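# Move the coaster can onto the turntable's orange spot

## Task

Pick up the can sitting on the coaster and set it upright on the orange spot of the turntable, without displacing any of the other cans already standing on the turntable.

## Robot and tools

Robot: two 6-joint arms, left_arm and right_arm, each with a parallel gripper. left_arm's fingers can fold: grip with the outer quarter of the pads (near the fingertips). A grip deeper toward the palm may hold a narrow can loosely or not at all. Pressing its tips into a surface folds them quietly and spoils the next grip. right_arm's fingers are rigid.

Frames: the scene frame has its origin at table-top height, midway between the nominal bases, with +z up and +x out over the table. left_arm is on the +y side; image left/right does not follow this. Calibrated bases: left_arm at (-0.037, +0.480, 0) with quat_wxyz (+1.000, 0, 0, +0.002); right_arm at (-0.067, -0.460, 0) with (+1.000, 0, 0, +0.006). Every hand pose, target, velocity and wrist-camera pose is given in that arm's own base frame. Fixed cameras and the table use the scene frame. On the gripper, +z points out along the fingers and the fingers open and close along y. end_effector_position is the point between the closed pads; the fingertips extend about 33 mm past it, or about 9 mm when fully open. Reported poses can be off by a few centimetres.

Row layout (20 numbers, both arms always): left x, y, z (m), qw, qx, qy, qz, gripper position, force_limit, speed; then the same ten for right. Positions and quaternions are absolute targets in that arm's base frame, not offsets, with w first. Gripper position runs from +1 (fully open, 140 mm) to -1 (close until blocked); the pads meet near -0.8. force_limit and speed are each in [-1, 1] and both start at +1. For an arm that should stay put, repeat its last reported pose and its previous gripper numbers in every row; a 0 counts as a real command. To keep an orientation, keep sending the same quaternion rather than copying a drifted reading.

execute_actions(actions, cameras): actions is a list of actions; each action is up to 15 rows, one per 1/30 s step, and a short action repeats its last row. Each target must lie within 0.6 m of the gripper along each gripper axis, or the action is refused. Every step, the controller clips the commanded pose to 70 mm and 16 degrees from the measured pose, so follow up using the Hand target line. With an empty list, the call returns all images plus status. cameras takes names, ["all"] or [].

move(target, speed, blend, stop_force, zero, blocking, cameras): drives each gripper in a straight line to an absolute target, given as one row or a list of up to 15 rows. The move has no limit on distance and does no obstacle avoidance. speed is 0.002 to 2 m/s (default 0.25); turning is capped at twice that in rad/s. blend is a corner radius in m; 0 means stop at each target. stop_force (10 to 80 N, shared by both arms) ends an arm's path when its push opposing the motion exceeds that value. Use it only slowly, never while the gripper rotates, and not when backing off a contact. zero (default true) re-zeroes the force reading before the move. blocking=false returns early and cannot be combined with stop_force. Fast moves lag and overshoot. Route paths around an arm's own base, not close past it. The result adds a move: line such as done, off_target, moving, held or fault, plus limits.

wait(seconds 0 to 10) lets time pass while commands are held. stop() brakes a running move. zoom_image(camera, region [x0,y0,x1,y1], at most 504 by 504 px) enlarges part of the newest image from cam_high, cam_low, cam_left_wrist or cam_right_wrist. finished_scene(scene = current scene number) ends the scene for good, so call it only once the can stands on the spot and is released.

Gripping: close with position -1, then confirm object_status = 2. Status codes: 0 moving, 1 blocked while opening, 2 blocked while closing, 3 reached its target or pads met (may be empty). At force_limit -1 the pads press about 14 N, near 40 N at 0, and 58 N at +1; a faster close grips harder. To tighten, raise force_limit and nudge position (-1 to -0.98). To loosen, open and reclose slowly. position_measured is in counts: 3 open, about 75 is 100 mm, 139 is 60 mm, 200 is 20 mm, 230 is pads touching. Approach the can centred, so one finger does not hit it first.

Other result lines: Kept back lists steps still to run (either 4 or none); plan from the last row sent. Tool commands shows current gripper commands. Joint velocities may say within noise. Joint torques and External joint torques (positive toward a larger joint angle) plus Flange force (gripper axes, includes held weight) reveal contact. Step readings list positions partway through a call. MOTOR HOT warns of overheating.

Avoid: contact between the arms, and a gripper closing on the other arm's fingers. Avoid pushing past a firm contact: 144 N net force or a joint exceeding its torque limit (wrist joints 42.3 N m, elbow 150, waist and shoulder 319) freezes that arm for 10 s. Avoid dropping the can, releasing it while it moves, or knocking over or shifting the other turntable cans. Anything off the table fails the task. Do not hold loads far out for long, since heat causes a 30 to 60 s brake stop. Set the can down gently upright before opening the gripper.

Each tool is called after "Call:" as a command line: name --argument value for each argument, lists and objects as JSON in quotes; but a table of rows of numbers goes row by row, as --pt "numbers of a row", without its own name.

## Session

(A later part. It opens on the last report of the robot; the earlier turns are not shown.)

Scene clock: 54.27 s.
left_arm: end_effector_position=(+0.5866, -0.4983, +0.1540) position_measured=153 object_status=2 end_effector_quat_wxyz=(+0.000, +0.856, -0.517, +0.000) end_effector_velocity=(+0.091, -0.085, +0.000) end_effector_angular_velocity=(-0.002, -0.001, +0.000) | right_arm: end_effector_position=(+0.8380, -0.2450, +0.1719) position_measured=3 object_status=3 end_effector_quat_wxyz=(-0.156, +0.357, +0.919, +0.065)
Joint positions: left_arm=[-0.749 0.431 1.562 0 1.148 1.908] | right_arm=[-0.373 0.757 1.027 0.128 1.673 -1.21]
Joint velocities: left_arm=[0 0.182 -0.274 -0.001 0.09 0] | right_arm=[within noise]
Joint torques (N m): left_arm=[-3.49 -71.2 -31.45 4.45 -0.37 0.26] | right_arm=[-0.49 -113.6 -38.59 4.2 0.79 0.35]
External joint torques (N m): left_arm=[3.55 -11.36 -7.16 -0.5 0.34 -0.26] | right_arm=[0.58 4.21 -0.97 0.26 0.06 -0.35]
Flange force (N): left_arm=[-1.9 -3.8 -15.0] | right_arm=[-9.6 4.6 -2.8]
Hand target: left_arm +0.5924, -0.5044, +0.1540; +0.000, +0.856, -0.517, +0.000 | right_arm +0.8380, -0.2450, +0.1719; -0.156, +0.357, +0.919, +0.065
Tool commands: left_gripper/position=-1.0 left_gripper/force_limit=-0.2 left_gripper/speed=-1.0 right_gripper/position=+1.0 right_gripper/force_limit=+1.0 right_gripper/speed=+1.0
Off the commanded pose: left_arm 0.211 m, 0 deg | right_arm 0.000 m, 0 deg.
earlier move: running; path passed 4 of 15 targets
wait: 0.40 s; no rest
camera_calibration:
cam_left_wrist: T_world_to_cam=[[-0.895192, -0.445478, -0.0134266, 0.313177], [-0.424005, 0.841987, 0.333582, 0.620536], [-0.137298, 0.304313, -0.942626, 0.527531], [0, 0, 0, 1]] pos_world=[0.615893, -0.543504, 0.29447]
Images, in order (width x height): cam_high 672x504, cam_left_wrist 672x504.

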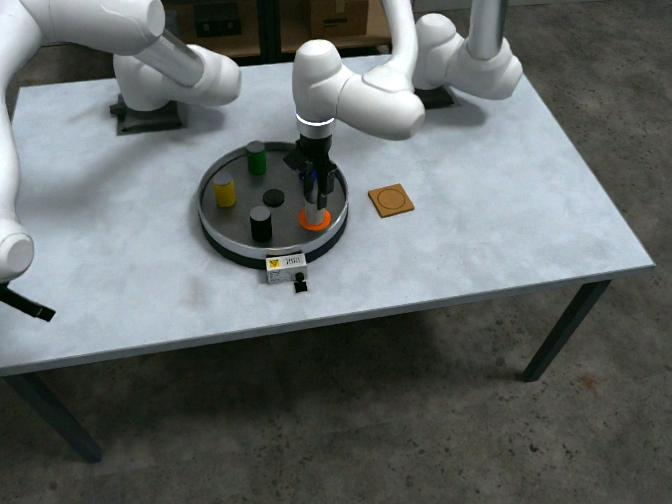

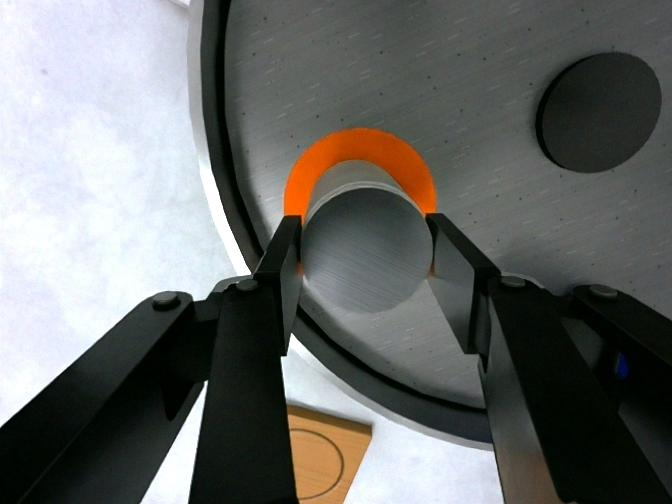

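Call:
move --pt "0.6243 -0.637 0.1545 0 0.856 -0.517 0 0.15 -0.2 -0.7 0.838 -0.245 0.1719 -0.156 0.357 0.919 0.065 1 1 1" --pt "0.5961 -0.686 0.155 0 0.856 -0.517 0 0.15 -0.2 -0.7 0.838 -0.245 0.1719 -0.156 0.357 0.919 0.065 1 1 1" --pt "0.5503 -0.7192 0.175 0 0.856 -0.517 0 0.15 -0.2 -0.7 0.838 -0.245 0.1719 -0.156 0.357 0.919 0.065 1 1 1" --pt "0.495 -0.731 0.21 0 0.856 -0.517 0 0.15 -0.2 -0.7 0.838 -0.245 0.1719 -0.156 0.357 0.919 0.065 1 1 1" --pt "0.4397 -0.7192 0.25 0 0.856 -0.517 0 0.15 -0.2 -0.7 0.838 -0.245 0.1719 -0.156 0.357 0.919 0.065 1 1 1" --pt "0.3939 -0.686 0.3 0 0.856 -0.517 0 0.15 -0.2 -0.7 0.838 -0.245 0.1719 -0.156 0.357 0.919 0.065 1 1 1" --speed '[0.126,0.126,0.134,0.147,0.15,0.15]' --blend '[0.025,0.025,0.025,0.025,0.025,0]' --blocking false --cameras '["cam_left_wrist"]'

Call:
wait --seconds 3 --cameras '["cam_left_wrist","cam_high"]'

Scene clock: 55.20 s.
left_arm: end_effector_position=(+0.6227, -0.5984, +0.1543) position_measured=114 object_status=0 end_effector_quat_wxyz=(+0.000, +0.856, -0.517, +0.000) end_effector_velocity=(+0.006, -0.126, +0.001) end_effector_angular_velocity=(-0.001, +0.000, +0.002) | right_arm: end_effector_position=(+0.8380, -0.2450, +0.1719) position_measured=3 object_status=3 end_effector_quat_wxyz=(-0.156, +0.357, +0.919, +0.065)
Joint positions: left_arm=[-0.805 0.573 1.339 0 1.23 1.852] | right_arm=[-0.373 0.757 1.027 0.128 1.673 -1.21]
Joint velocities: left_arm=[-0.096 0.142 -0.234 -0.001 0.092 -0.098] | right_arm=[within noise]
Joint torques (N m): left_arm=[-5.51 -91.13 -40.11 4.46 -0.2 0.23] | right_arm=[-0.85 -113.88 -38.58 4.21 0.81 0.34]
External joint torques (N m): left_arm=[4.88 -5.79 -0.66 -0.31 0.1 -0.23] | right_arm=[1.14 4.76 -0.76 0.22 0.05 -0.34]
Flange force (N): left_arm=[-8.4 -2.9 -4.0] | right_arm=[-9.8 5.3 -2.3]
Hand target: left_arm +0.6230, -0.6059, +0.1543; +0.000, +0.856, -0.517, +0.000 | right_arm +0.8380, -0.2450, +0.1719; -0.156, +0.357, +0.919, +0.065
Tool commands: left_gripper/position=+0.15 left_gripper/force_limit=-0.2 left_gripper/speed=-0.7 right_gripper/position=+1.0 right_gripper/force_limit=+1.0 right_gripper/speed=+1.0
Off the commanded pose: left_arm 0.285 m, 0 deg | right_arm 0.000 m, 0 deg.
earlier move: replaced; path passed 4 of 15 targets
move: running; started from rest: the earlier move stopped first; path passed 0 of 6 targets
camera_calibration:
cam_left_wrist: T_world_to_cam=[[-0.895218, -0.44543, -0.0133125, 0.300919], [-0.423919, 0.842015, 0.333622, 0.720008], [-0.137396, 0.304308, -0.942613, 0.563196], [0, 0, 0, 1]] pos_world=[0.651994, -0.643604, 0.294671]
Images, in order (width x height): cam_left_wrist 672x504.

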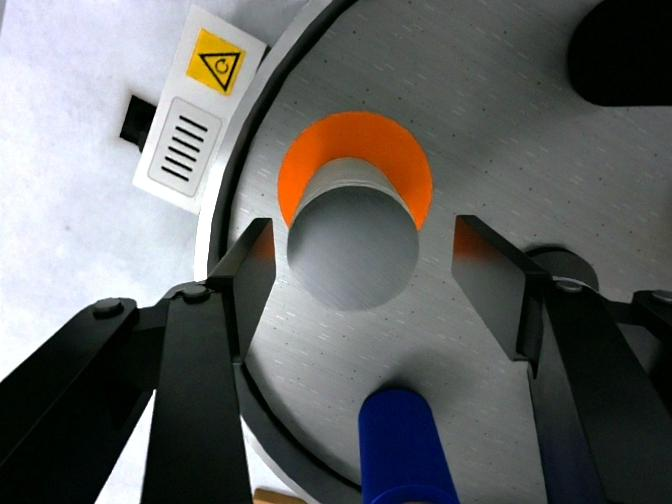

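Scene clock: 58.03 s.
left_arm: end_effector_position=(+0.3939, -0.6860, +0.2999) position_measured=110 object_status=3 end_effector_quat_wxyz=(+0.000, +0.856, -0.517, +0.000) | right_arm: end_effector_position=(+0.8380, -0.2450, +0.1719) position_measured=3 object_status=3 end_effector_quat_wxyz=(-0.156, +0.357, +0.919, +0.065)
Joint positions: left_arm=[-1.093 0.396 1.341 0 1.405 1.564] | right_arm=[-0.373 0.757 1.027 0.128 1.673 -1.21]
Joint torques (N m): left_arm=[-3.54 -80.37 -39.62 4.6 0.15 0.24] | right_arm=[-0.79 -113.58 -38.52 4.2 0.79 0.29]
External joint torques (N m): left_arm=[3.3 -1.81 -2.34 -0.3 -0.21 -0.24] | right_arm=[0.79 3.08 -1.57 0.32 0.06 -0.29]
Flange force (N): left_arm=[2.4 -4.0 -3.5] | right_arm=[-9.0 4.9 -3.8]
Hand target: left_arm +0.3939, -0.6860, +0.3000; +0.000, +0.856, -0.517, +0.000 | right_arm +0.8380, -0.2450, +0.1719; -0.156, +0.357, +0.919, +0.065
Tool commands: left_gripper/position=+0.15 left_gripper/force_limit=-0.2 left_gripper/speed=-0.7 right_gripper/position=+1.0 right_gripper/force_limit=+1.0 right_gripper/speed=+1.0
Off the commanded pose: left_arm 0.000 m, 0 deg | right_arm 0.000 m, 0 deg.
earlier move: done; started from rest: the earlier move stopped first
wait: 2.83 of 3 s (the move ended)
camera_calibration:
cam_left_wrist: T_world_to_cam=[[-0.895195, -0.445476, -0.0132841, 0.0589569], [-0.423903, 0.841884, 0.333972, 0.647914], [-0.137593, 0.304601, -0.94249, 0.696], [0, 0, 0, 1]] pos_world=[0.423195, -0.731206, 0.440371]
Images, in order (width x height): cam_high 672x504, cam_left_wrist 672x504.

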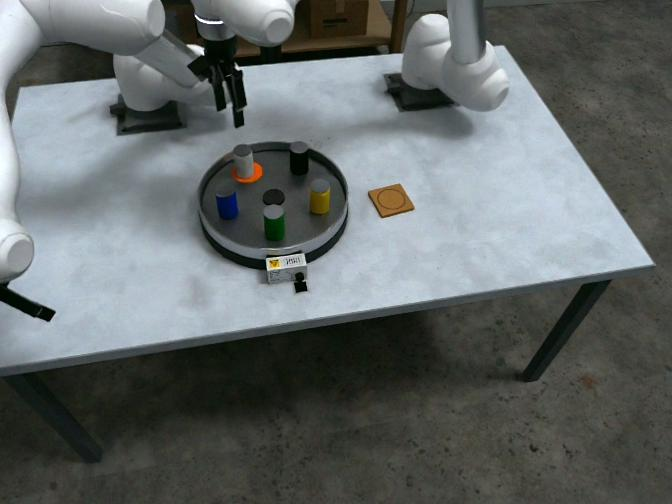

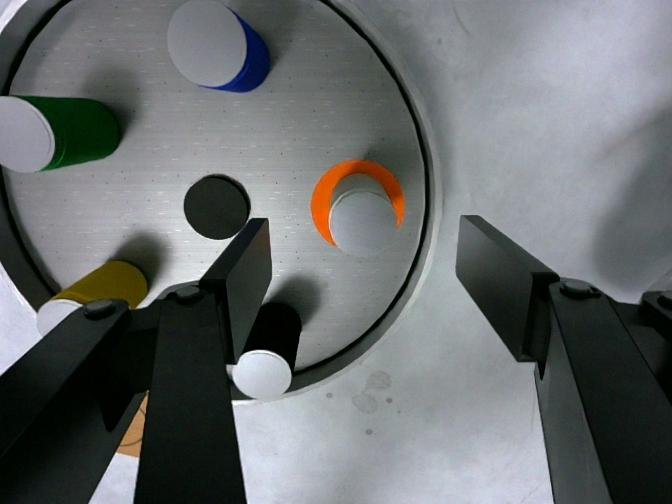

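Call:
zoom_image --camera "cam_left_wrist" --region '[280, 130, 440, 280]'

Call:
zoom_image --camera "cam_high" --region '[190, 120, 360, 270]'

Scaled by 3.150.

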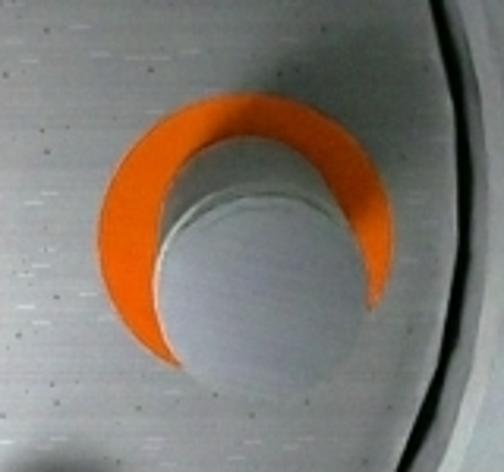

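Scaled by 2.965.

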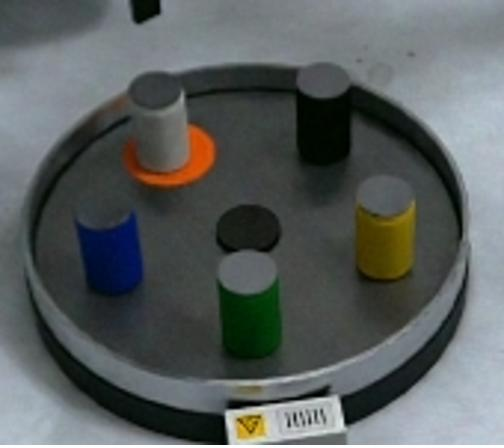

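Call:
finished_scene --scene 1

The scene is finished: the task was done.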